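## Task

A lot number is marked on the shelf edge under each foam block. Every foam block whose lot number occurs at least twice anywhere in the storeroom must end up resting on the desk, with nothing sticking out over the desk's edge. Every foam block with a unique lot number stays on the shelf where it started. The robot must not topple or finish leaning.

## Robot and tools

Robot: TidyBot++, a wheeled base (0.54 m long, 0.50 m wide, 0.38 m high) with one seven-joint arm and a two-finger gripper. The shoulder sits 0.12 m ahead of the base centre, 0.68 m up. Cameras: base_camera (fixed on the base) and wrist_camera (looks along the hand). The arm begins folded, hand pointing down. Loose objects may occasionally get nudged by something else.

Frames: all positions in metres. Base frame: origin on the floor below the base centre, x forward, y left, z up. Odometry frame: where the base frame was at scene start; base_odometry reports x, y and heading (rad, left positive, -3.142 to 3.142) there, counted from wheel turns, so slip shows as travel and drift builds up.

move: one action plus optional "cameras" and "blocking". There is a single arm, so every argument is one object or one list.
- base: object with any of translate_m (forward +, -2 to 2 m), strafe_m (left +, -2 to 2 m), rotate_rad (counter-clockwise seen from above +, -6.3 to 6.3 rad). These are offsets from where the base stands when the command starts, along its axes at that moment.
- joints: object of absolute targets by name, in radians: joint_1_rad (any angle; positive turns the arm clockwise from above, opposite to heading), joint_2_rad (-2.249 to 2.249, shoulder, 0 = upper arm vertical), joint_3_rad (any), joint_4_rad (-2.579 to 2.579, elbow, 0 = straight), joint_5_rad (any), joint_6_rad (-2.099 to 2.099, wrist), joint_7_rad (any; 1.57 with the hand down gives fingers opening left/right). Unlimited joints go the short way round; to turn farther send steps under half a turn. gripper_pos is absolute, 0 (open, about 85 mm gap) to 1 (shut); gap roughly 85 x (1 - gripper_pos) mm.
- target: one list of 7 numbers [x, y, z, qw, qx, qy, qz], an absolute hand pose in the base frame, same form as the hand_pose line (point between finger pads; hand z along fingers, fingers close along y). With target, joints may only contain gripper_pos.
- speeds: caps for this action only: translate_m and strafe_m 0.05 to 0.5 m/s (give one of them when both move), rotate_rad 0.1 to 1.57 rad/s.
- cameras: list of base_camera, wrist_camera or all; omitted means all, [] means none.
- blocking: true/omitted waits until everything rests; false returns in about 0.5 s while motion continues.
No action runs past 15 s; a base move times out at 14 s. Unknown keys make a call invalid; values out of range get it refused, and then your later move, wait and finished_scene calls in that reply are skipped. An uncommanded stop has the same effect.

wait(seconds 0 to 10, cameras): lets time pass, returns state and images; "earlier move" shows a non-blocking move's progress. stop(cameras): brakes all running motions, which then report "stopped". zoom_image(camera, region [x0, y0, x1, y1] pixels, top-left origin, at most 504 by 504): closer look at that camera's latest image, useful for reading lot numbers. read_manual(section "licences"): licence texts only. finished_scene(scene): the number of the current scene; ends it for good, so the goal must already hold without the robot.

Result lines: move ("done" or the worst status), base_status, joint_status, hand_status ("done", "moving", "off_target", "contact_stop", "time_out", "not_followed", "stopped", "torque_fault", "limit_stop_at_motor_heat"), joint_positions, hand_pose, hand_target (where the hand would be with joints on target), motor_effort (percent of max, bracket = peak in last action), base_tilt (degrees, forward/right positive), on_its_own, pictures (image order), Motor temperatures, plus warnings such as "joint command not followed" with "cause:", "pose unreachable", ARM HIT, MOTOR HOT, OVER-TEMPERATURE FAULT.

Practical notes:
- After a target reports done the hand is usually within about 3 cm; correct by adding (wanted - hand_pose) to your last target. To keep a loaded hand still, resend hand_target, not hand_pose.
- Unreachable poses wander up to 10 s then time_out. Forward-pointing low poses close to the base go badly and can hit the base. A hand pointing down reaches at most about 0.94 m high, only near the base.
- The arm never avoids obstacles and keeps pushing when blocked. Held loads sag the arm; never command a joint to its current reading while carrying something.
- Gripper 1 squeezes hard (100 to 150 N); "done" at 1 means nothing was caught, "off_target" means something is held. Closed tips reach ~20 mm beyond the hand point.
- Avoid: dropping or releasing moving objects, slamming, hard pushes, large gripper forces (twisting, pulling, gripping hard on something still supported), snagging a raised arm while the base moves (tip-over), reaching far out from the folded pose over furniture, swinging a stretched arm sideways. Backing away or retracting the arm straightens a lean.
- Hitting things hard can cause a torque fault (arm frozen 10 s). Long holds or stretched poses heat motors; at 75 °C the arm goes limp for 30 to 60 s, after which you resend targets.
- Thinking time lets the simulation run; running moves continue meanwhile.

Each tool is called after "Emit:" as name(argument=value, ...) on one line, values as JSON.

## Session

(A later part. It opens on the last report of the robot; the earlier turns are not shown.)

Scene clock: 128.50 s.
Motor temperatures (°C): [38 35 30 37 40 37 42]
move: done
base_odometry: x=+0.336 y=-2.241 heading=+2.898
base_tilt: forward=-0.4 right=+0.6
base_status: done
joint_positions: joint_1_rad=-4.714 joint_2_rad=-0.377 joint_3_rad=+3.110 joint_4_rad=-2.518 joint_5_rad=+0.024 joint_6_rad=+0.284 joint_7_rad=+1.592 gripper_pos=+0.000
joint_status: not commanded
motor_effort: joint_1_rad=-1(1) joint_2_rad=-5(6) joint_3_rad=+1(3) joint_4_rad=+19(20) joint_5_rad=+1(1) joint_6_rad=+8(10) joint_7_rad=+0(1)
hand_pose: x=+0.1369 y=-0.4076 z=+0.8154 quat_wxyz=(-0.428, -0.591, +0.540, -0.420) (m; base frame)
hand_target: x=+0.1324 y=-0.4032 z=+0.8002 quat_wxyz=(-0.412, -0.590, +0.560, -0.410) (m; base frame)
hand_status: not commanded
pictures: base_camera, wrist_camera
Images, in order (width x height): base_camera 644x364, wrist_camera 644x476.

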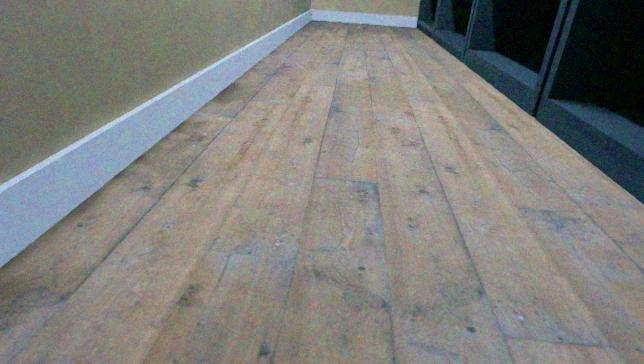

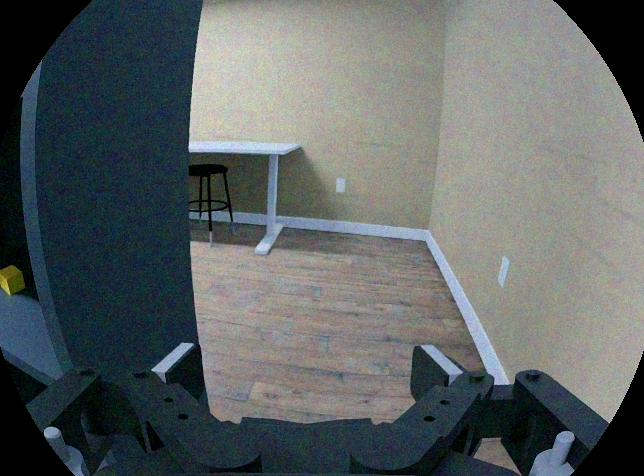

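Emit:
move(base={"translate_m":0.55}, joints={"joint_6_rad":-0.2})

Scene clock: 131.20 s.
Motor temperatures (°C): [38 35 30 37 40 37 42]
move: done
base_odometry: x=-0.198 y=-2.108 heading=+2.899
base_tilt: forward=-0.3 right=+0.6
base_status: done
joint_positions: joint_1_rad=-4.714 joint_2_rad=-0.376 joint_3_rad=+3.110 joint_4_rad=-2.519 joint_5_rad=+0.024 joint_6_rad=-0.154 joint_7_rad=+1.592 gripper_pos=+0.000
joint_status: all done
motor_effort: joint_1_rad=+0(1) joint_2_rad=-4(7) joint_3_rad=+1(2) joint_4_rad=+18(21) joint_5_rad=+1(1) joint_6_rad=+7(8) joint_7_rad=+0(1)
hand_pose: x=+0.1302 y=-0.3422 z=+0.6964 quat_wxyz=(-0.297, -0.670, +0.619, -0.283) (m; base frame)
hand_target: x=+0.1298 y=-0.3301 z=+0.6822 quat_wxyz=(-0.274, -0.668, +0.636, -0.271) (m; base frame)
hand_status: not commanded
pictures: base_camera, wrist_camera
Images, in order (width x height): base_camera 644x364, wrist_camera 644x476.

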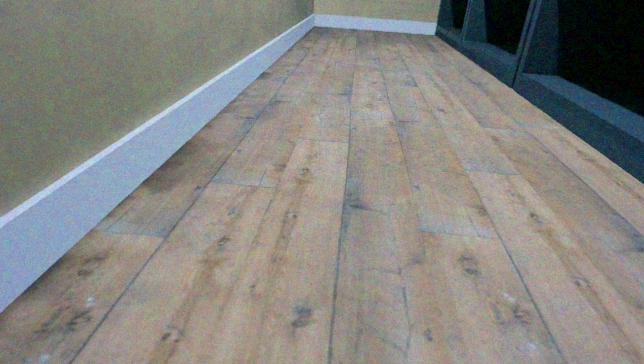

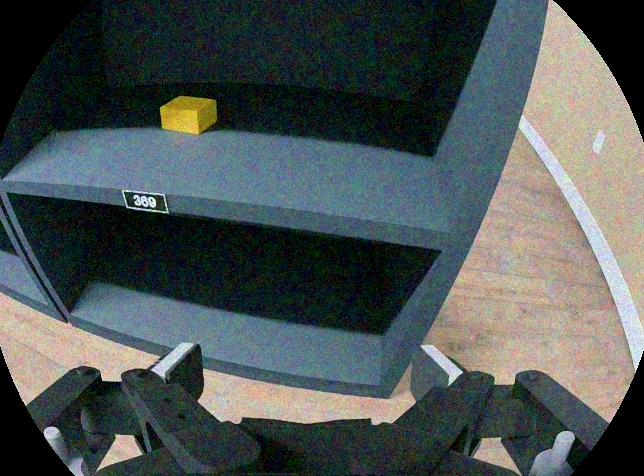

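Emit:
move(base={"translate_m":1.9}, joints={"joint_2_rad":-0.2,"joint_4_rad":-1.4,"joint_6_rad":-0.65,"joint_3_rad":3.13,"joint_5_rad":0.0})

Scene clock: 140.93 s.
Motor temperatures (°C): [38 35 30 37 40 37 42]
move: time_out
base_odometry: x=-2.040 y=-1.651 heading=+2.897
base_tilt: forward=-0.4 right=+0.6
base_status: translate_m time_out (by the wheels' count: +1.898 of +1.900)
joint_positions: joint_1_rad=-4.714 joint_2_rad=-0.219 joint_3_rad=+3.120 joint_4_rad=-1.412 joint_5_rad=+0.024 joint_6_rad=-0.604 joint_7_rad=+1.592 gripper_pos=+0.000
joint_status: all done
motor_effort: joint_1_rad=+0(2) joint_2_rad=-13(19) joint_3_rad=+1(6) joint_4_rad=+21(23) joint_5_rad=+1(2) joint_6_rad=+8(10) joint_7_rad=+0(1)
hand_pose: x=+0.1297 y=-0.5036 z=+1.1392 quat_wxyz=(-0.450, -0.568, +0.537, -0.432) (m; base frame)
hand_target: x=+0.1275 y=-0.5085 z=+1.1223 quat_wxyz=(-0.428, -0.574, +0.555, -0.423) (m; base frame)
hand_status: not commanded
pictures: base_camera, wrist_camera
Images, in order (width x height): base_camera 644x364, wrist_camera 644x476.

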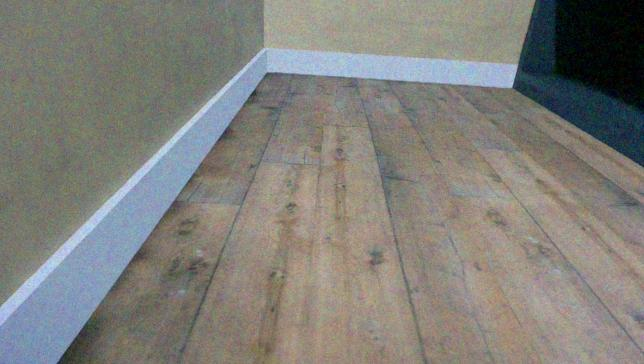

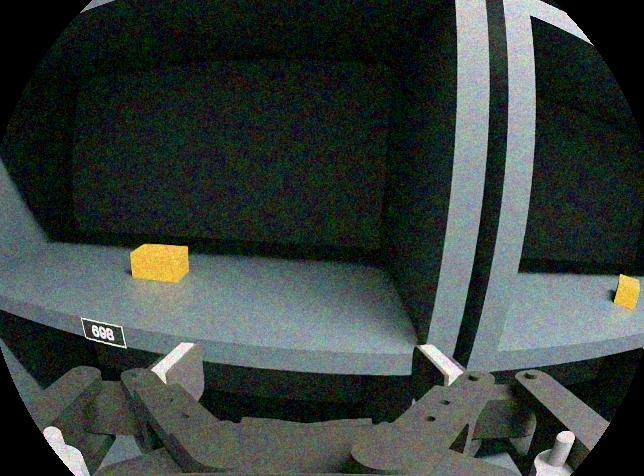

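Emit:
move(base={"strafe_m":-0.07,"translate_m":0.29})

Scene clock: 143.17 s.
Motor temperatures (°C): [38 35 30 37 40 37 42]
move: done
base_odometry: x=-2.305 y=-1.513 heading=+2.898
base_tilt: forward=-0.3 right=+0.6
base_status: done
joint_positions: joint_1_rad=-4.715 joint_2_rad=-0.217 joint_3_rad=+3.124 joint_4_rad=-1.411 joint_5_rad=+0.024 joint_6_rad=-0.604 joint_7_rad=+1.592 gripper_pos=+0.000
joint_status: not commanded
motor_effort: joint_1_rad=-1(2) joint_2_rad=-13(14) joint_3_rad=+0(4) joint_4_rad=+21(23) joint_5_rad=+1(2) joint_6_rad=+8(9) joint_7_rad=+0(1)
hand_pose: x=+0.1277 y=-0.5047 z=+1.1381 quat_wxyz=(-0.450, -0.568, +0.539, -0.430) (m; base frame)
hand_target: x=+0.1275 y=-0.5085 z=+1.1223 quat_wxyz=(-0.428, -0.574, +0.555, -0.423) (m; base frame)
hand_status: not commanded
pictures: base_camera, wrist_camera
Images, in order (width x height): base_camera 644x364, wrist_camera 644x476.

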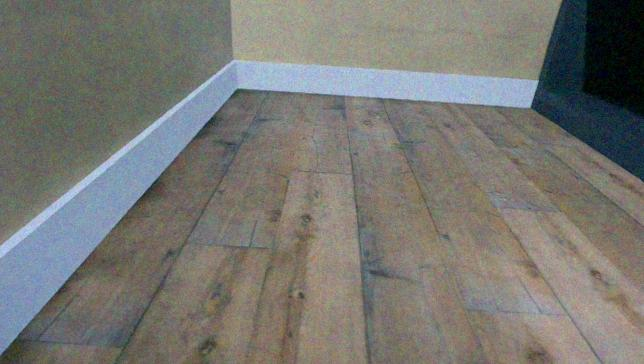

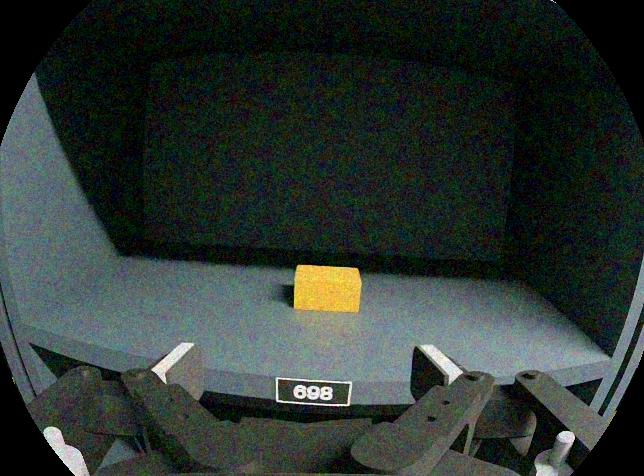

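Emit:
move(joints={"joint_2_rad":-0.125,"joint_4_rad":-1.49,"joint_6_rad":-0.47})

Emit:
move(base={"strafe_m":-0.1})

Scene clock: 145.17 s.
Motor temperatures (°C): [38 35 30 37 40 37 42]
move: done
base_odometry: x=-2.305 y=-1.513 heading=+2.898
base_tilt: forward=-0.4 right=+0.6
base_status: not commanded
joint_positions: joint_1_rad=-4.715 joint_2_rad=-0.133 joint_3_rad=+3.124 joint_4_rad=-1.467 joint_5_rad=+0.024 joint_6_rad=-0.511 joint_7_rad=+1.592 gripper_pos=+0.000
joint_status: all done
motor_effort: joint_1_rad=-1(1) joint_2_rad=-16(20) joint_3_rad=+0(1) joint_4_rad=+22(24) joint_5_rad=+1(1) joint_6_rad=+8(10) joint_7_rad=-1(1)
hand_pose: x=+0.1285 y=-0.5491 z=+1.0883 quat_wxyz=(-0.436, -0.579, +0.548, -0.418) (m; base frame)
hand_target: x=+0.1278 y=-0.5556 z=+1.0822 quat_wxyz=(-0.432, -0.571, +0.552, -0.427) (m; base frame)
hand_status: not commanded
pictures: base_camera, wrist_camera
Images, in order (width x height): base_camera 644x364, wrist_camera 644x476.

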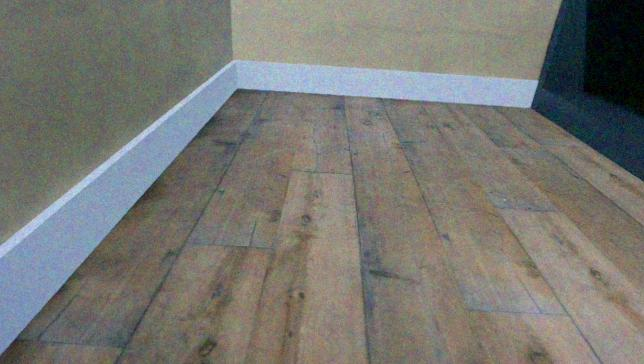

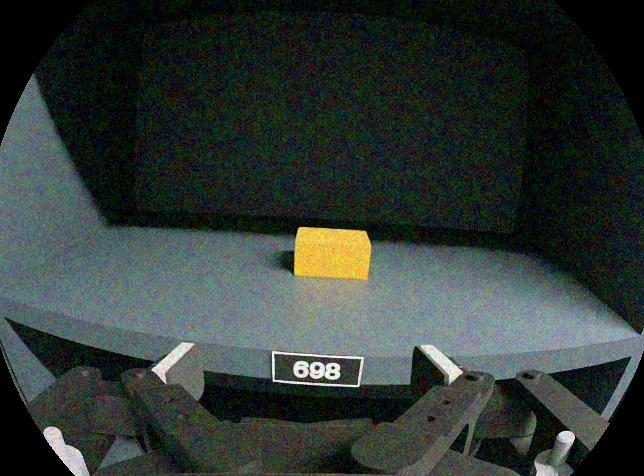

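Scene clock: 146.43 s.
Motor temperatures (°C): [38 35 30 37 40 37 42]
move: done
base_odometry: x=-2.281 y=-1.416 heading=+2.898
base_tilt: forward=-0.3 right=+0.6
base_status: done
joint_positions: joint_1_rad=-4.715 joint_2_rad=-0.126 joint_3_rad=+3.124 joint_4_rad=-1.467 joint_5_rad=+0.024 joint_6_rad=-0.511 joint_7_rad=+1.592 gripper_pos=+0.000
joint_status: not commanded
motor_effort: joint_1_rad=+0(1) joint_2_rad=-16(20) joint_3_rad=+0(1) joint_4_rad=+22(23) joint_5_rad=+1(1) joint_6_rad=+8(9) joint_7_rad=+0(1)
hand_pose: x=+0.1285 y=-0.5520 z=+1.0844 quat_wxyz=(-0.434, -0.580, +0.549, -0.416) (m; base frame)
hand_target: x=+0.1278 y=-0.5556 z=+1.0822 quat_wxyz=(-0.432, -0.571, +0.552, -0.427) (m; base frame)
hand_status: not commanded
pictures: base_camera, wrist_camera
Images, in order (width x height): base_camera 644x364, wrist_camera 644x476.

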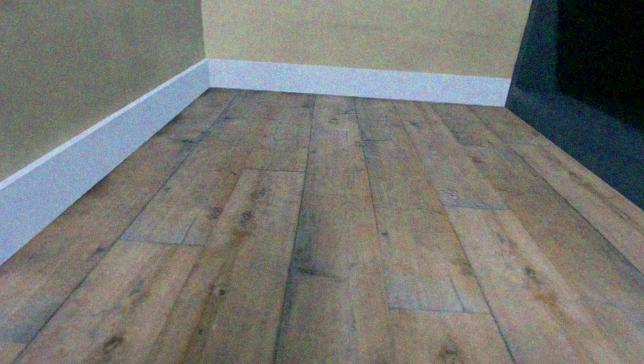

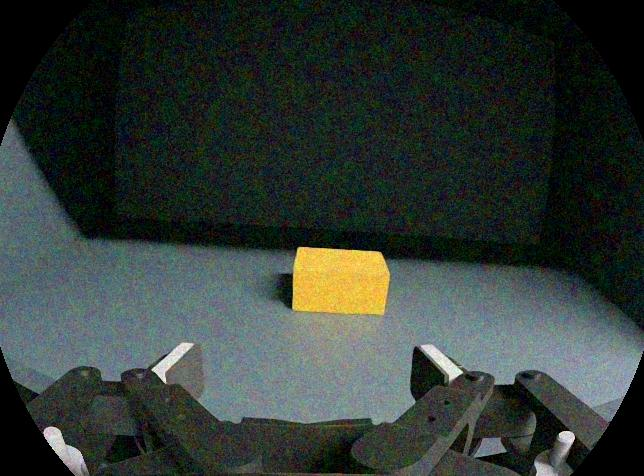

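Emit:
move(base={"strafe_m":-0.12})

Emit:
zoom_image(camera="wrist_camera", region=[160, 230, 480, 466])

Scene clock: 148.53 s.
Motor temperatures (°C): [38 35 30 37 40 37 42]
move: done
base_odometry: x=-2.252 y=-1.299 heading=+2.898
base_tilt: forward=-0.4 right=+0.6
base_status: done
joint_positions: joint_1_rad=-4.715 joint_2_rad=-0.124 joint_3_rad=+3.124 joint_4_rad=-1.467 joint_5_rad=+0.024 joint_6_rad=-0.511 joint_7_rad=+1.592 gripper_pos=+0.000
joint_status: not commanded
motor_effort: joint_1_rad=+0(1) joint_2_rad=-17(20) joint_3_rad=+0(2) joint_4_rad=+23(23) joint_5_rad=+1(1) joint_6_rad=+8(10) joint_7_rad=+0(0)
hand_pose: x=+0.1285 y=-0.5526 z=+1.0835 quat_wxyz=(-0.433, -0.581, +0.550, -0.416) (m; base frame)
hand_target: x=+0.1278 y=-0.5556 z=+1.0822 quat_wxyz=(-0.432, -0.571, +0.552, -0.427) (m; base frame)
hand_status: not commanded
pictures: base_camera, wrist_camera
Images, in order (width x height): base_camera 644x364, wrist_camera 644x476.

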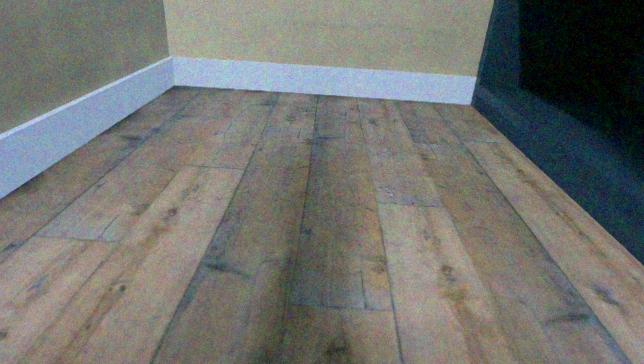

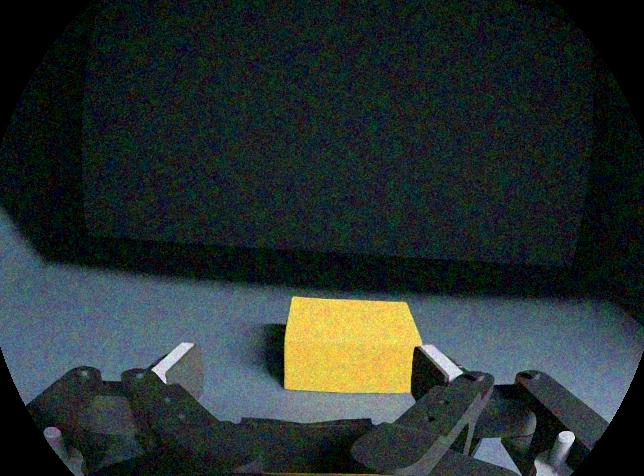

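Scaled by 1.575.

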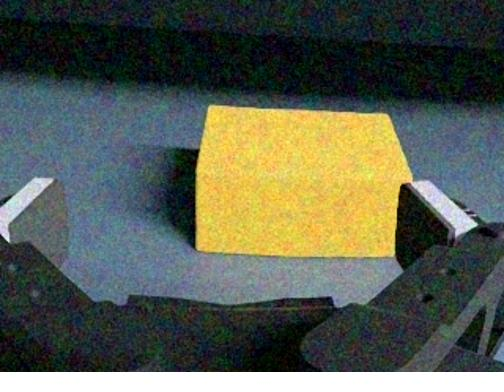

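Emit:
move(base={"translate_m":0.012}, joints={"joint_4_rad":-1.606,"joint_6_rad":-0.352,"gripper_pos":1})

Emit:
move(base={"strafe_m":-0.1}, speeds={"strafe_m":0.1})

Scene clock: 151.90 s.
Motor temperatures (°C): [38 35 30 37 40 37 42]
move: done
base_odometry: x=-2.264 y=-1.296 heading=+2.898
base_tilt: forward=-0.3 right=+0.6
base_status: done
joint_positions: joint_1_rad=-4.715 joint_2_rad=-0.125 joint_3_rad=+3.125 joint_4_rad=-1.580 joint_5_rad=+0.024 joint_6_rad=-0.409 joint_7_rad=+1.592 gripper_pos=+0.999
joint_status: all done
motor_effort: joint_1_rad=+0(3) joint_2_rad=-17(18) joint_3_rad=+0(2) joint_4_rad=+22(24) joint_5_rad=+1(1) joint_6_rad=+8(10) joint_7_rad=+0(1)
hand_pose: x=+0.1286 y=-0.5575 z=+1.0460 quat_wxyz=(-0.430, -0.583, +0.551, -0.413) (m; base frame)
hand_target: x=+0.1278 y=-0.5611 z=+1.0468 quat_wxyz=(-0.433, -0.571, +0.551, -0.428) (m; base frame)
hand_status: not commanded
pictures: base_camera, wrist_camera
Images, in order (width x height): base_camera 644x364, wrist_camera 644x476.

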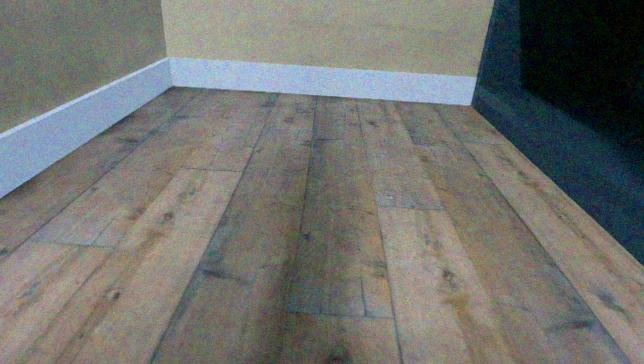

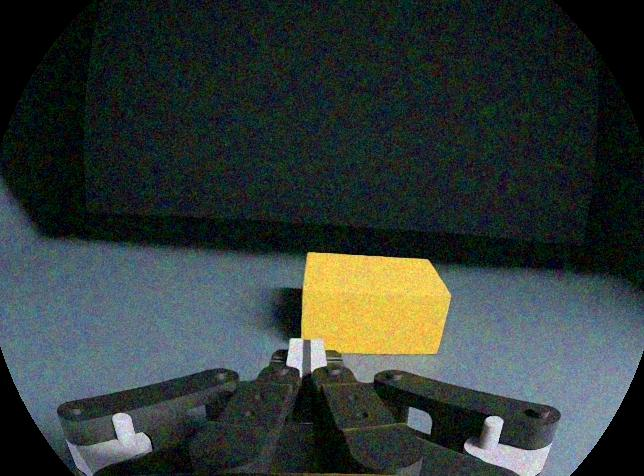

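Scene clock: 153.50 s.
Motor temperatures (°C): [38 35 30 37 40 37 42]
move: done
base_odometry: x=-2.240 y=-1.199 heading=+2.898
base_tilt: forward=-0.3 right=+0.6
base_status: done
joint_positions: joint_1_rad=-4.715 joint_2_rad=-0.129 joint_3_rad=+3.125 joint_4_rad=-1.580 joint_5_rad=+0.024 joint_6_rad=-0.406 joint_7_rad=+1.592 gripper_pos=+0.999
joint_status: not commanded
motor_effort: joint_1_rad=+0(2) joint_2_rad=-17(20) joint_3_rad=+1(2) joint_4_rad=+22(23) joint_5_rad=+1(1) joint_6_rad=+9(9) joint_7_rad=+0(1)
hand_pose: x=+0.1286 y=-0.5564 z=+1.0487 quat_wxyz=(-0.432, -0.582, +0.550, -0.415) (m; base frame)
hand_target: x=+0.1278 y=-0.5611 z=+1.0468 quat_wxyz=(-0.433, -0.571, +0.551, -0.428) (m; base frame)
hand_status: not commanded
pictures: base_camera, wrist_camera
Images, in order (width x height): base_camera 644x364, wrist_camera 644x476.

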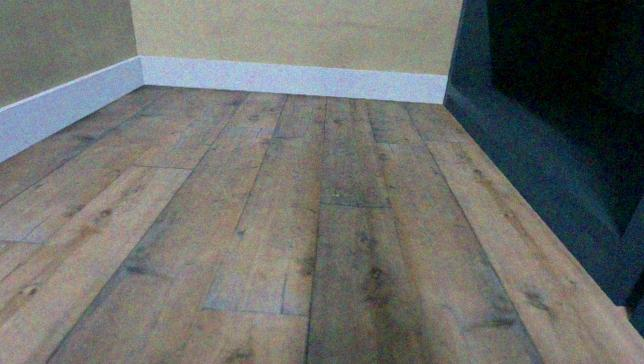

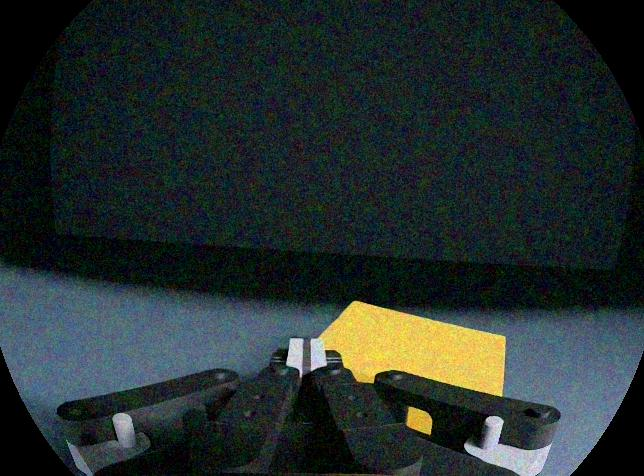

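Emit:
move(base={"strafe_m":-0.05}, speeds={"strafe_m":0.1})

Scene clock: 154.83 s.
Motor temperatures (°C): [38 35 30 37 40 37 42]
move: done
base_odometry: x=-2.228 y=-1.150 heading=+2.899
base_tilt: forward=-0.3 right=+0.6
base_status: done
joint_positions: joint_1_rad=-4.715 joint_2_rad=-0.130 joint_3_rad=+3.125 joint_4_rad=-1.580 joint_5_rad=+0.024 joint_6_rad=-0.405 joint_7_rad=+1.592 gripper_pos=+0.999
joint_status: not commanded
motor_effort: joint_1_rad=+0(1) joint_2_rad=-16(20) joint_3_rad=+0(2) joint_4_rad=+23(23) joint_5_rad=+1(1) joint_6_rad=+8(9) joint_7_rad=+0(1)
hand_pose: x=+0.1286 y=-0.5561 z=+1.0497 quat_wxyz=(-0.433, -0.582, +0.549, -0.416) (m; base frame)
hand_target: x=+0.1278 y=-0.5611 z=+1.0468 quat_wxyz=(-0.433, -0.571, +0.551, -0.428) (m; base frame)
hand_status: not commanded
pictures: base_camera, wrist_camera
Images, in order (width x height): base_camera 644x364, wrist_camera 644x476.

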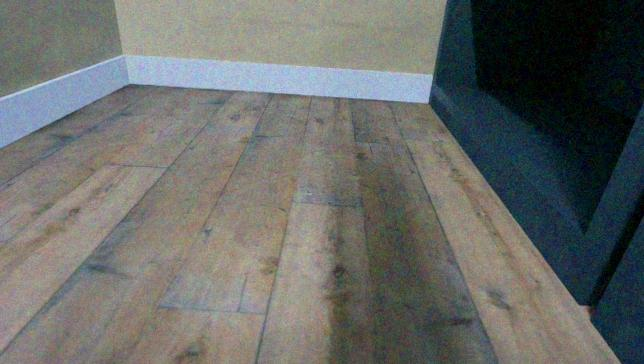

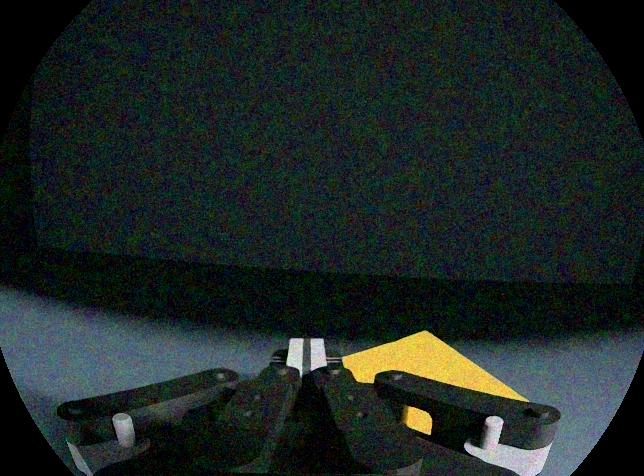

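Emit:
move(base={"strafe_m":0.17}, joints={"joint_4_rad":-1.49,"joint_6_rad":-0.47,"gripper_pos":0})

Scene clock: 156.50 s.
Motor temperatures (°C): [38 35 30 37 40 37 42]
move: done
base_odometry: x=-2.269 y=-1.316 heading=+2.899
base_tilt: forward=-0.4 right=+0.6
base_status: done
joint_positions: joint_1_rad=-4.715 joint_2_rad=-0.135 joint_3_rad=+3.126 joint_4_rad=-1.498 joint_5_rad=+0.024 joint_6_rad=-0.433 joint_7_rad=+1.592 gripper_pos=+0.000
joint_status: all done
motor_effort: joint_1_rad=-1(2) joint_2_rad=-17(21) joint_3_rad=+0(2) joint_4_rad=+22(24) joint_5_rad=+1(1) joint_6_rad=+9(10) joint_7_rad=+0(1)
hand_pose: x=+0.1281 y=-0.5540 z=+1.0941 quat_wxyz=(-0.449, -0.568, +0.538, -0.432) (m; base frame)
hand_target: x=+0.1278 y=-0.5556 z=+1.0822 quat_wxyz=(-0.432, -0.571, +0.552, -0.427) (m; base frame)
hand_status: not commanded
pictures: base_camera, wrist_camera
Images, in order (width x height): base_camera 644x364, wrist_camera 644x476.

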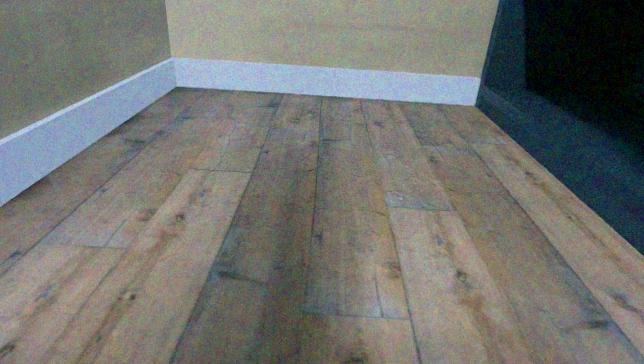

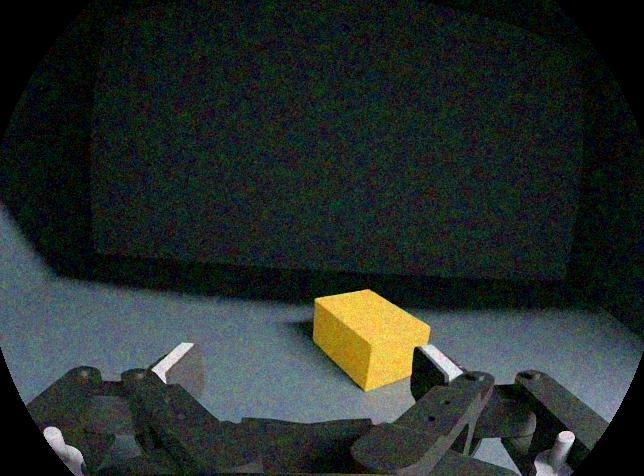

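Emit:
move(base={"translate_m":-0.435,"strafe_m":0.02}, cameras=[])

Emit:
move(joints={"joint_1_rad":1.08,"joint_2_rad":0.085,"joint_4_rad":-1.43,"joint_6_rad":-0.35})

Scene clock: 159.50 s.
Motor temperatures (°C): [38 35 30 37 40 37 42]
move: done
base_odometry: x=-1.852 y=-1.440 heading=+2.899
base_tilt: forward=-0.3 right=+0.6
base_status: done
joint_positions: joint_1_rad=-4.774 joint_2_rad=-0.134 joint_3_rad=+3.062 joint_4_rad=-1.495 joint_5_rad=+0.018 joint_6_rad=-0.434 joint_7_rad=+1.592 gripper_pos=+0.000
joint_status: not commanded
motor_effort: joint_1_rad=+12(14) joint_2_rad=-18(19) joint_3_rad=+14(17) joint_4_rad=+20(23) joint_5_rad=+5(6) joint_6_rad=+7(10) joint_7_rad=+0(1)
hand_pose: x=+0.1999 y=-0.5481 z=+1.0946 quat_wxyz=(-0.423, -0.600, +0.501, -0.458) (m; base frame)
hand_target: x=+0.1278 y=-0.5556 z=+1.0822 quat_wxyz=(-0.432, -0.571, +0.552, -0.427) (m; base frame)
hand_status: not commanded
pictures: none
No camera images: "cameras" was empty.

Scene clock: 161.23 s.
Motor temperatures (°C): [38 35 30 37 40 37 42]
move: done
base_odometry: x=-1.852 y=-1.440 heading=+2.899
base_tilt: forward=-0.3 right=+0.6
base_status: not commanded
joint_positions: joint_1_rad=-5.188 joint_2_rad=+0.063 joint_3_rad=+3.130 joint_4_rad=-1.445 joint_5_rad=+0.018 joint_6_rad=-0.405 joint_7_rad=+1.592 gripper_pos=+0.000
joint_status: all done
motor_effort: joint_1_rad=-1(13) joint_2_rad=-23(25) joint_3_rad=+0(14) joint_4_rad=+22(24) joint_5_rad=+1(6) joint_6_rad=+8(9) joint_7_rad=+0(1)
hand_pose: x=+0.4142 y=-0.5605 z=+1.0169 quat_wxyz=(-0.309, -0.707, +0.410, -0.487) (m; base frame)
hand_target: x=+0.4316 y=-0.5669 z=+1.0283 quat_wxyz=(-0.308, -0.695, +0.402, -0.510) (m; base frame)
hand_status: not commanded
pictures: base_camera, wrist_camera
Images, in order (width x height): base_camera 644x364, wrist_camera 644x476.

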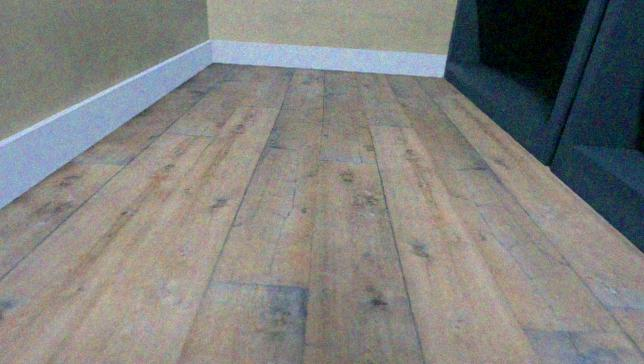

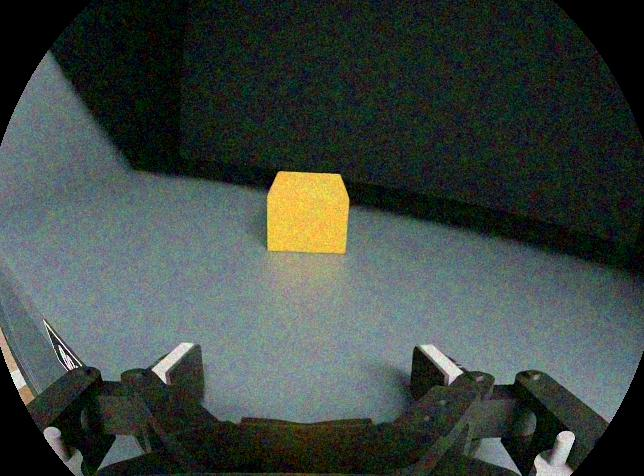

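Emit:
move(joints={"joint_6_rad":-0.29}, cameras=[])

Emit:
move(base={"translate_m":0.066,"strafe_m":-0.123}, speeds={"strafe_m":0.15})

Scene clock: 162.07 s.
Motor temperatures (°C): [38 35 30 37 40 37 42]
move: done
base_odometry: x=-1.852 y=-1.440 heading=+2.899
base_tilt: forward=-0.3 right=+0.6
base_status: not commanded
joint_positions: joint_1_rad=-5.188 joint_2_rad=+0.064 joint_3_rad=+3.130 joint_4_rad=-1.439 joint_5_rad=+0.018 joint_6_rad=-0.336 joint_7_rad=+1.592 gripper_pos=+0.000
joint_status: all done
motor_effort: joint_1_rad=+0(1) joint_2_rad=-24(25) joint_3_rad=+0(0) joint_4_rad=+22(24) joint_5_rad=+1(1) joint_6_rad=+8(10) joint_7_rad=+0(0)
hand_pose: x=+0.4178 y=-0.5665 z=+1.0408 quat_wxyz=(-0.325, -0.688, +0.399, -0.512) (m; base frame)
hand_target: x=+0.4339 y=-0.5712 z=+1.0464 quat_wxyz=(-0.321, -0.680, +0.393, -0.530) (m; base frame)
hand_status: not commanded
pictures: none
No camera images: "cameras" was empty.

Scene clock: 163.67 s.
Motor temperatures (°C): [38 35 30 37 40 37 42]
move: done
base_odometry: x=-1.886 y=-1.304 heading=+2.898
base_tilt: forward=-0.3 right=+0.6
base_status: done
joint_positions: joint_1_rad=-5.188 joint_2_rad=+0.071 joint_3_rad=+3.130 joint_4_rad=-1.439 joint_5_rad=+0.018 joint_6_rad=-0.336 joint_7_rad=+1.592 gripper_pos=+0.000
joint_status: not commanded
motor_effort: joint_1_rad=+0(1) joint_2_rad=-23(27) joint_3_rad=+0(1) joint_4_rad=+22(23) joint_5_rad=+1(1) joint_6_rad=+9(9) joint_7_rad=+0(1)
hand_pose: x=+0.4193 y=-0.5688 z=+1.0360 quat_wxyz=(-0.323, -0.690, +0.400, -0.510) (m; base frame)
hand_target: x=+0.4339 y=-0.5712 z=+1.0464 quat_wxyz=(-0.321, -0.680, +0.393, -0.530) (m; base frame)
hand_status: not commanded
pictures: base_camera, wrist_camera
Images, in order (width x height): base_camera 644x364, wrist_camera 644x476.

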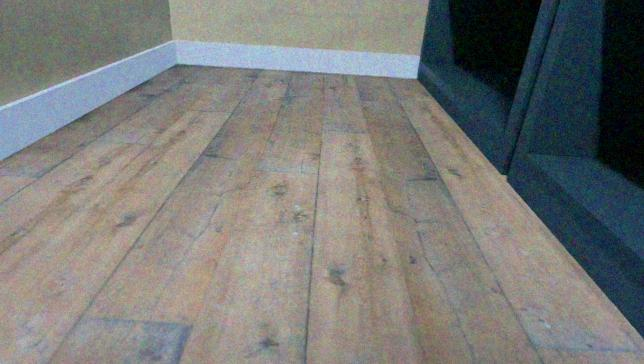

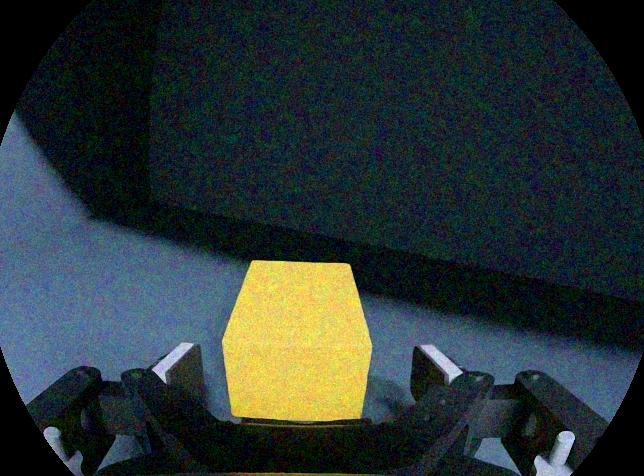

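Emit:
move(base={"translate_m":0.031,"strafe_m":-0.052}, speeds={"strafe_m":0.1})

Emit:
move(joints={"gripper_pos":0.45})

Scene clock: 165.00 s.
Motor temperatures (°C): [38 35 30 37 40 37 42]
move: done
base_odometry: x=-1.903 y=-1.246 heading=+2.898
base_tilt: forward=-0.3 right=+0.6
base_status: done
joint_positions: joint_1_rad=-5.188 joint_2_rad=+0.075 joint_3_rad=+3.130 joint_4_rad=-1.439 joint_5_rad=+0.018 joint_6_rad=-0.336 joint_7_rad=+1.592 gripper_pos=+0.000
joint_status: not commanded
motor_effort: joint_1_rad=+0(2) joint_2_rad=-24(27) joint_3_rad=+0(1) joint_4_rad=+23(24) joint_5_rad=+1(1) joint_6_rad=+8(9) joint_7_rad=-1(1)
hand_pose: x=+0.4199 y=-0.5698 z=+1.0340 quat_wxyz=(-0.322, -0.691, +0.400, -0.509) (m; base frame)
hand_target: x=+0.4339 y=-0.5712 z=+1.0464 quat_wxyz=(-0.321, -0.680, +0.393, -0.530) (m; base frame)
hand_status: not commanded
pictures: base_camera, wrist_camera
Images, in order (width x height): base_camera 644x364, wrist_camera 644x476.

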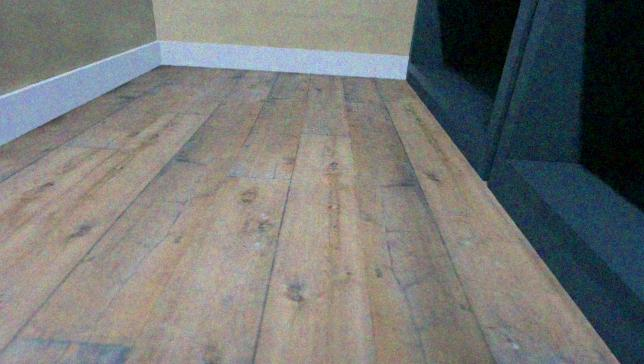

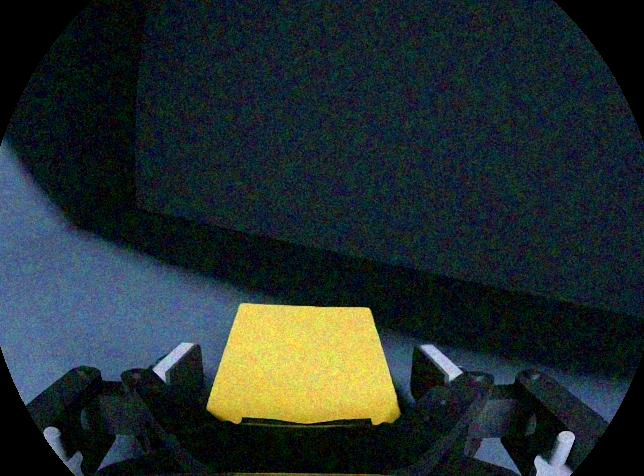

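Scene clock: 165.80 s.
Motor temperatures (°C): [38 35 30 37 40 37 42]
move: off_target
base_odometry: x=-1.903 y=-1.246 heading=+2.898
base_tilt: forward=-0.3 right=+0.6
base_status: not commanded
joint_positions: joint_1_rad=-5.188 joint_2_rad=+0.074 joint_3_rad=+3.130 joint_4_rad=-1.436 joint_5_rad=+0.018 joint_6_rad=-0.335 joint_7_rad=+1.592 gripper_pos=+0.381
joint_status: gripper_pos off_target (ended at +0.381, target +0.450)
motor_effort: joint_1_rad=+0(1) joint_2_rad=-23(25) joint_3_rad=+0(1) joint_4_rad=+22(23) joint_5_rad=+1(1) joint_6_rad=+7(9) joint_7_rad=+0(1)
hand_pose: x=+0.4201 y=-0.5699 z=+1.0358 quat_wxyz=(-0.323, -0.690, +0.400, -0.510) (m; base frame)
hand_target: x=+0.4339 y=-0.5712 z=+1.0464 quat_wxyz=(-0.321, -0.680, +0.393, -0.530) (m; base frame)
hand_status: not commanded
pictures: base_camera, wrist_camera
Images, in order (width x height): base_camera 644x364, wrist_camera 644x476.

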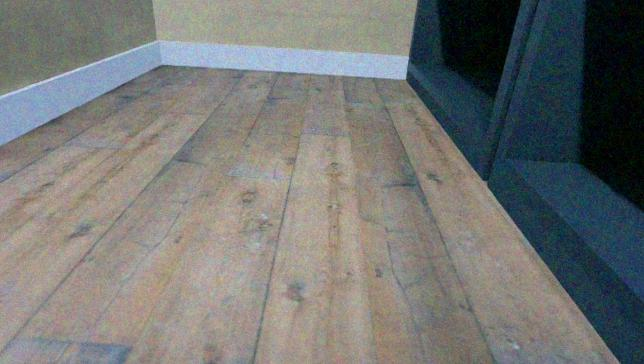

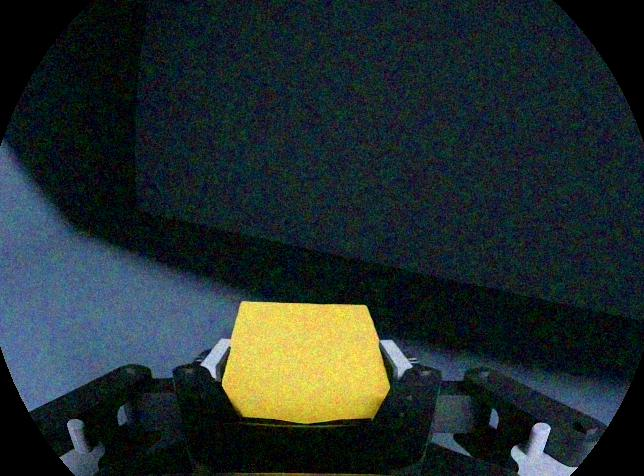

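Emit:
move(joints={"joint_2_rad":0.0,"joint_6_rad":-0.2,"gripper_pos":0.55}, cameras=[])

Emit:
move(base={"translate_m":-0.15,"strafe_m":0.28})

Scene clock: 171.93 s.
Motor temperatures (°C): [38 35 30 37 40 37 42]
move: off_target
base_odometry: x=-1.903 y=-1.246 heading=+2.898
base_tilt: forward=-0.3 right=+0.6
base_status: not commanded
joint_positions: joint_1_rad=-5.188 joint_2_rad=-0.007 joint_3_rad=+3.130 joint_4_rad=-1.433 joint_5_rad=+0.018 joint_6_rad=-0.257 joint_7_rad=+1.592 gripper_pos=+0.381
joint_status: gripper_pos off_target (ended at +0.381, target +0.550); the others done
motor_effort: joint_1_rad=-1(1) joint_2_rad=-22(28) joint_3_rad=+0(0) joint_4_rad=+23(24) joint_5_rad=+1(1) joint_6_rad=+9(10) joint_7_rad=+0(1)
hand_pose: x=+0.4080 y=-0.5456 z=+1.1131 quat_wxyz=(-0.356, -0.645, +0.373, -0.563) (m; base frame)
hand_target: x=+0.4196 y=-0.5444 z=+1.1283 quat_wxyz=(-0.355, -0.630, +0.364, -0.587) (m; base frame)
hand_status: not commanded
pictures: none
No camera images: "cameras" was empty.

Scene clock: 173.97 s.
Motor temperatures (°C): [38 35 30 37 40 37 42]
move: done
base_odometry: x=-1.825 y=-1.554 heading=+2.897
base_tilt: forward=-0.3 right=+0.6
base_status: done
joint_positions: joint_1_rad=-5.191 joint_2_rad=-0.014 joint_3_rad=+3.130 joint_4_rad=-1.433 joint_5_rad=+0.018 joint_6_rad=-0.253 joint_7_rad=+1.592 gripper_pos=+0.381
joint_status: not commanded
motor_effort: joint_1_rad=-1(3) joint_2_rad=-21(26) joint_3_rad=+0(2) joint_4_rad=+23(24) joint_5_rad=+1(1) joint_6_rad=+9(10) joint_7_rad=+0(1)
hand_pose: x=+0.4078 y=-0.5424 z=+1.1186 quat_wxyz=(-0.358, -0.643, +0.371, -0.567) (m; base frame)
hand_target: x=+0.4196 y=-0.5444 z=+1.1283 quat_wxyz=(-0.355, -0.630, +0.364, -0.587) (m; base frame)
hand_status: not commanded
pictures: base_camera, wrist_camera
Images, in order (width x height): base_camera 644x364, wrist_camera 644x476.

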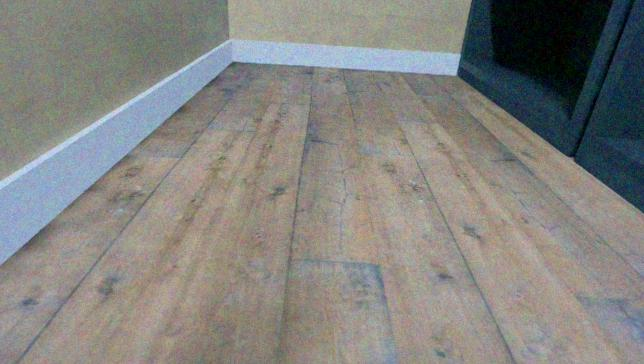

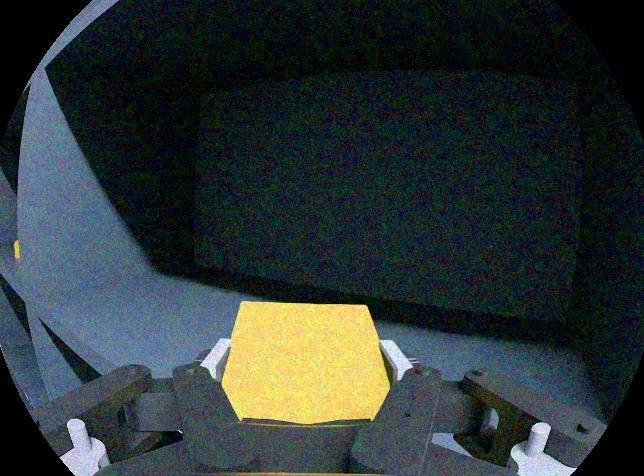

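Emit:
move(joints={"joint_1_rad":0.0}, cameras=[])

Emit:
move(base={"translate_m":-1.9,"strafe_m":-0.05})

Emit:
move(base={"translate_m":-0.48})

Scene clock: 176.77 s.
Motor temperatures (°C): [38 35 30 37 40 37 42]
move: done
base_odometry: x=-1.825 y=-1.554 heading=+2.897
base_tilt: forward=-0.3 right=+0.6
base_status: not commanded
joint_positions: joint_1_rad=-6.268 joint_2_rad=-0.014 joint_3_rad=+3.130 joint_4_rad=-1.433 joint_5_rad=+0.018 joint_6_rad=-0.253 joint_7_rad=+1.592 gripper_pos=+0.381
joint_status: all done
motor_effort: joint_1_rad=-1(3) joint_2_rad=-21(23) joint_3_rad=+0(2) joint_4_rad=+23(24) joint_5_rad=+1(1) joint_6_rad=+9(10) joint_7_rad=-1(1)
hand_pose: x=+0.7335 y=-0.0022 z=+1.1186 quat_wxyz=(-0.016, -0.742, -0.012, -0.670) (m; base frame)
hand_target: x=+0.7408 y=+0.0086 z=+1.1283 quat_wxyz=(-0.003, -0.728, -0.012, -0.686) (m; base frame)
hand_status: not commanded
pictures: none
No camera images: "cameras" was empty.

Scene clock: 181.87 s.
Motor temperatures (°C): [38 35 30 37 40 37 42]
move: done
base_odometry: x=+0.030 y=-1.965 heading=+2.897
base_tilt: forward=-0.3 right=+0.6
base_status: done
joint_positions: joint_1_rad=-6.268 joint_2_rad=-0.011 joint_3_rad=+3.130 joint_4_rad=-1.433 joint_5_rad=+0.018 joint_6_rad=-0.252 joint_7_rad=+1.592 gripper_pos=+0.381
joint_status: not commanded
motor_effort: joint_1_rad=+0(1) joint_2_rad=-21(24) joint_3_rad=+0(1) joint_4_rad=+22(24) joint_5_rad=+1(1) joint_6_rad=+8(10) joint_7_rad=+0(1)
hand_pose: x=+0.7347 y=-0.0020 z=+1.1173 quat_wxyz=(-0.016, -0.742, -0.012, -0.670) (m; base frame)
hand_target: x=+0.7408 y=+0.0086 z=+1.1283 quat_wxyz=(-0.003, -0.728, -0.012, -0.686) (m; base frame)
hand_status: not commanded
pictures: base_camera, wrist_camera
Images, in order (width x height): base_camera 644x364, wrist_camera 644x476.

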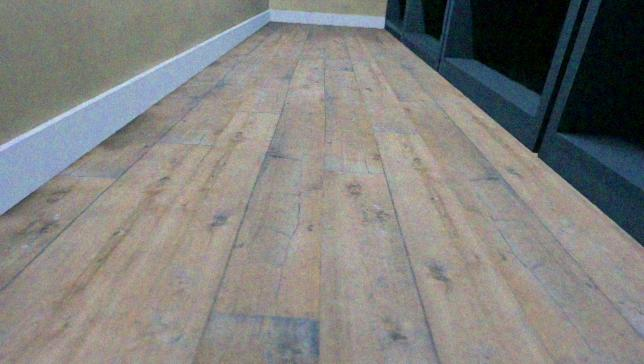

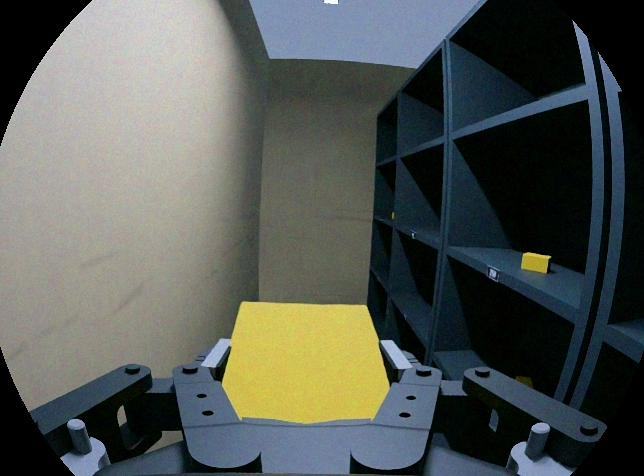

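Scene clock: 184.20 s.
Motor temperatures (°C): [38 35 30 38 40 37 42]
move: done
base_odometry: x=+0.496 y=-2.081 heading=+2.897
base_tilt: forward=-0.3 right=+0.6
base_status: done
joint_positions: joint_1_rad=-6.268 joint_2_rad=-0.015 joint_3_rad=+3.130 joint_4_rad=-1.433 joint_5_rad=+0.018 joint_6_rad=-0.251 joint_7_rad=+1.592 gripper_pos=+0.381
joint_status: not commanded
motor_effort: joint_1_rad=-1(1) joint_2_rad=-21(25) joint_3_rad=+0(1) joint_4_rad=+23(24) joint_5_rad=+1(1) joint_6_rad=+9(10) joint_7_rad=+0(1)
hand_pose: x=+0.7331 y=-0.0019 z=+1.1198 quat_wxyz=(-0.016, -0.741, -0.012, -0.671) (m; base frame)
hand_target: x=+0.7408 y=+0.0086 z=+1.1283 quat_wxyz=(-0.003, -0.728, -0.012, -0.686) (m; base frame)
hand_status: not commanded
pictures: base_camera, wrist_camera
Images, in order (width x height): base_camera 644x364, wrist_camera 644x476.

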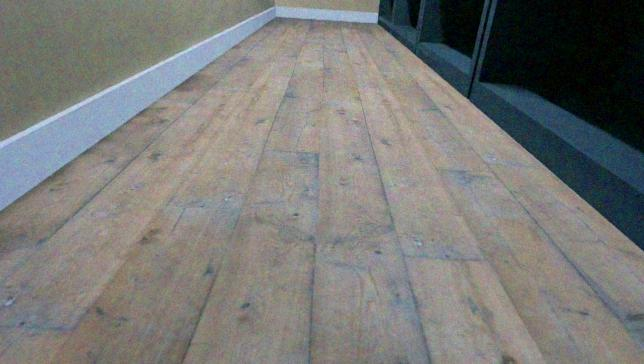

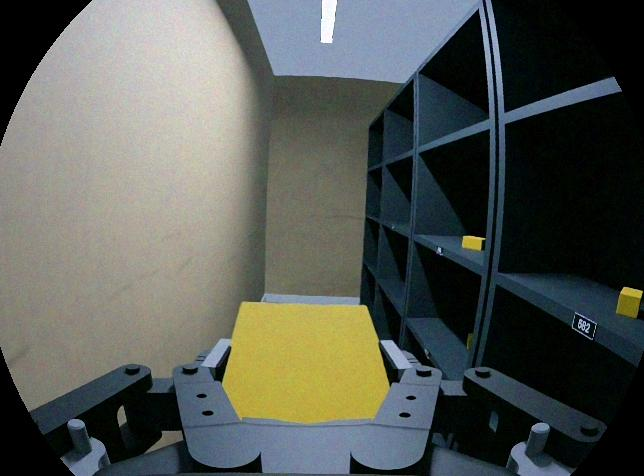

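Emit:
move(base={"translate_m":-0.12}, cameras=[])

Emit:
move(joints={"joint_1_rad":1.57})

Scene clock: 187.67 s.
Motor temperatures (°C): [38 35 30 38 40 38 42]
move: time_out
base_odometry: x=+0.587 y=-2.104 heading=+2.898
base_tilt: forward=-0.3 right=+0.6
base_status: translate_m time_out (by the wheels' count: -0.094 of -0.120)
joint_positions: joint_1_rad=-6.272 joint_2_rad=-0.015 joint_3_rad=+3.130 joint_4_rad=-1.429 joint_5_rad=+0.018 joint_6_rad=-0.244 joint_7_rad=+1.592 gripper_pos=+0.382
joint_status: not commanded
motor_effort: joint_1_rad=-1(8) joint_2_rad=-21(34) joint_3_rad=+0(8) joint_4_rad=+23(26) joint_5_rad=+1(1) joint_6_rad=+9(11) joint_7_rad=+0(1)
hand_pose: x=+0.7330 y=+0.0005 z=+1.1248 quat_wxyz=(-0.015, -0.737, -0.013, -0.676) (m; base frame)
hand_target: x=+0.7408 y=+0.0086 z=+1.1283 quat_wxyz=(-0.003, -0.728, -0.012, -0.686) (m; base frame)
hand_status: not commanded
pictures: none
No camera images: "cameras" was empty.

not run: a stop that you did not command came earlier in this reply.


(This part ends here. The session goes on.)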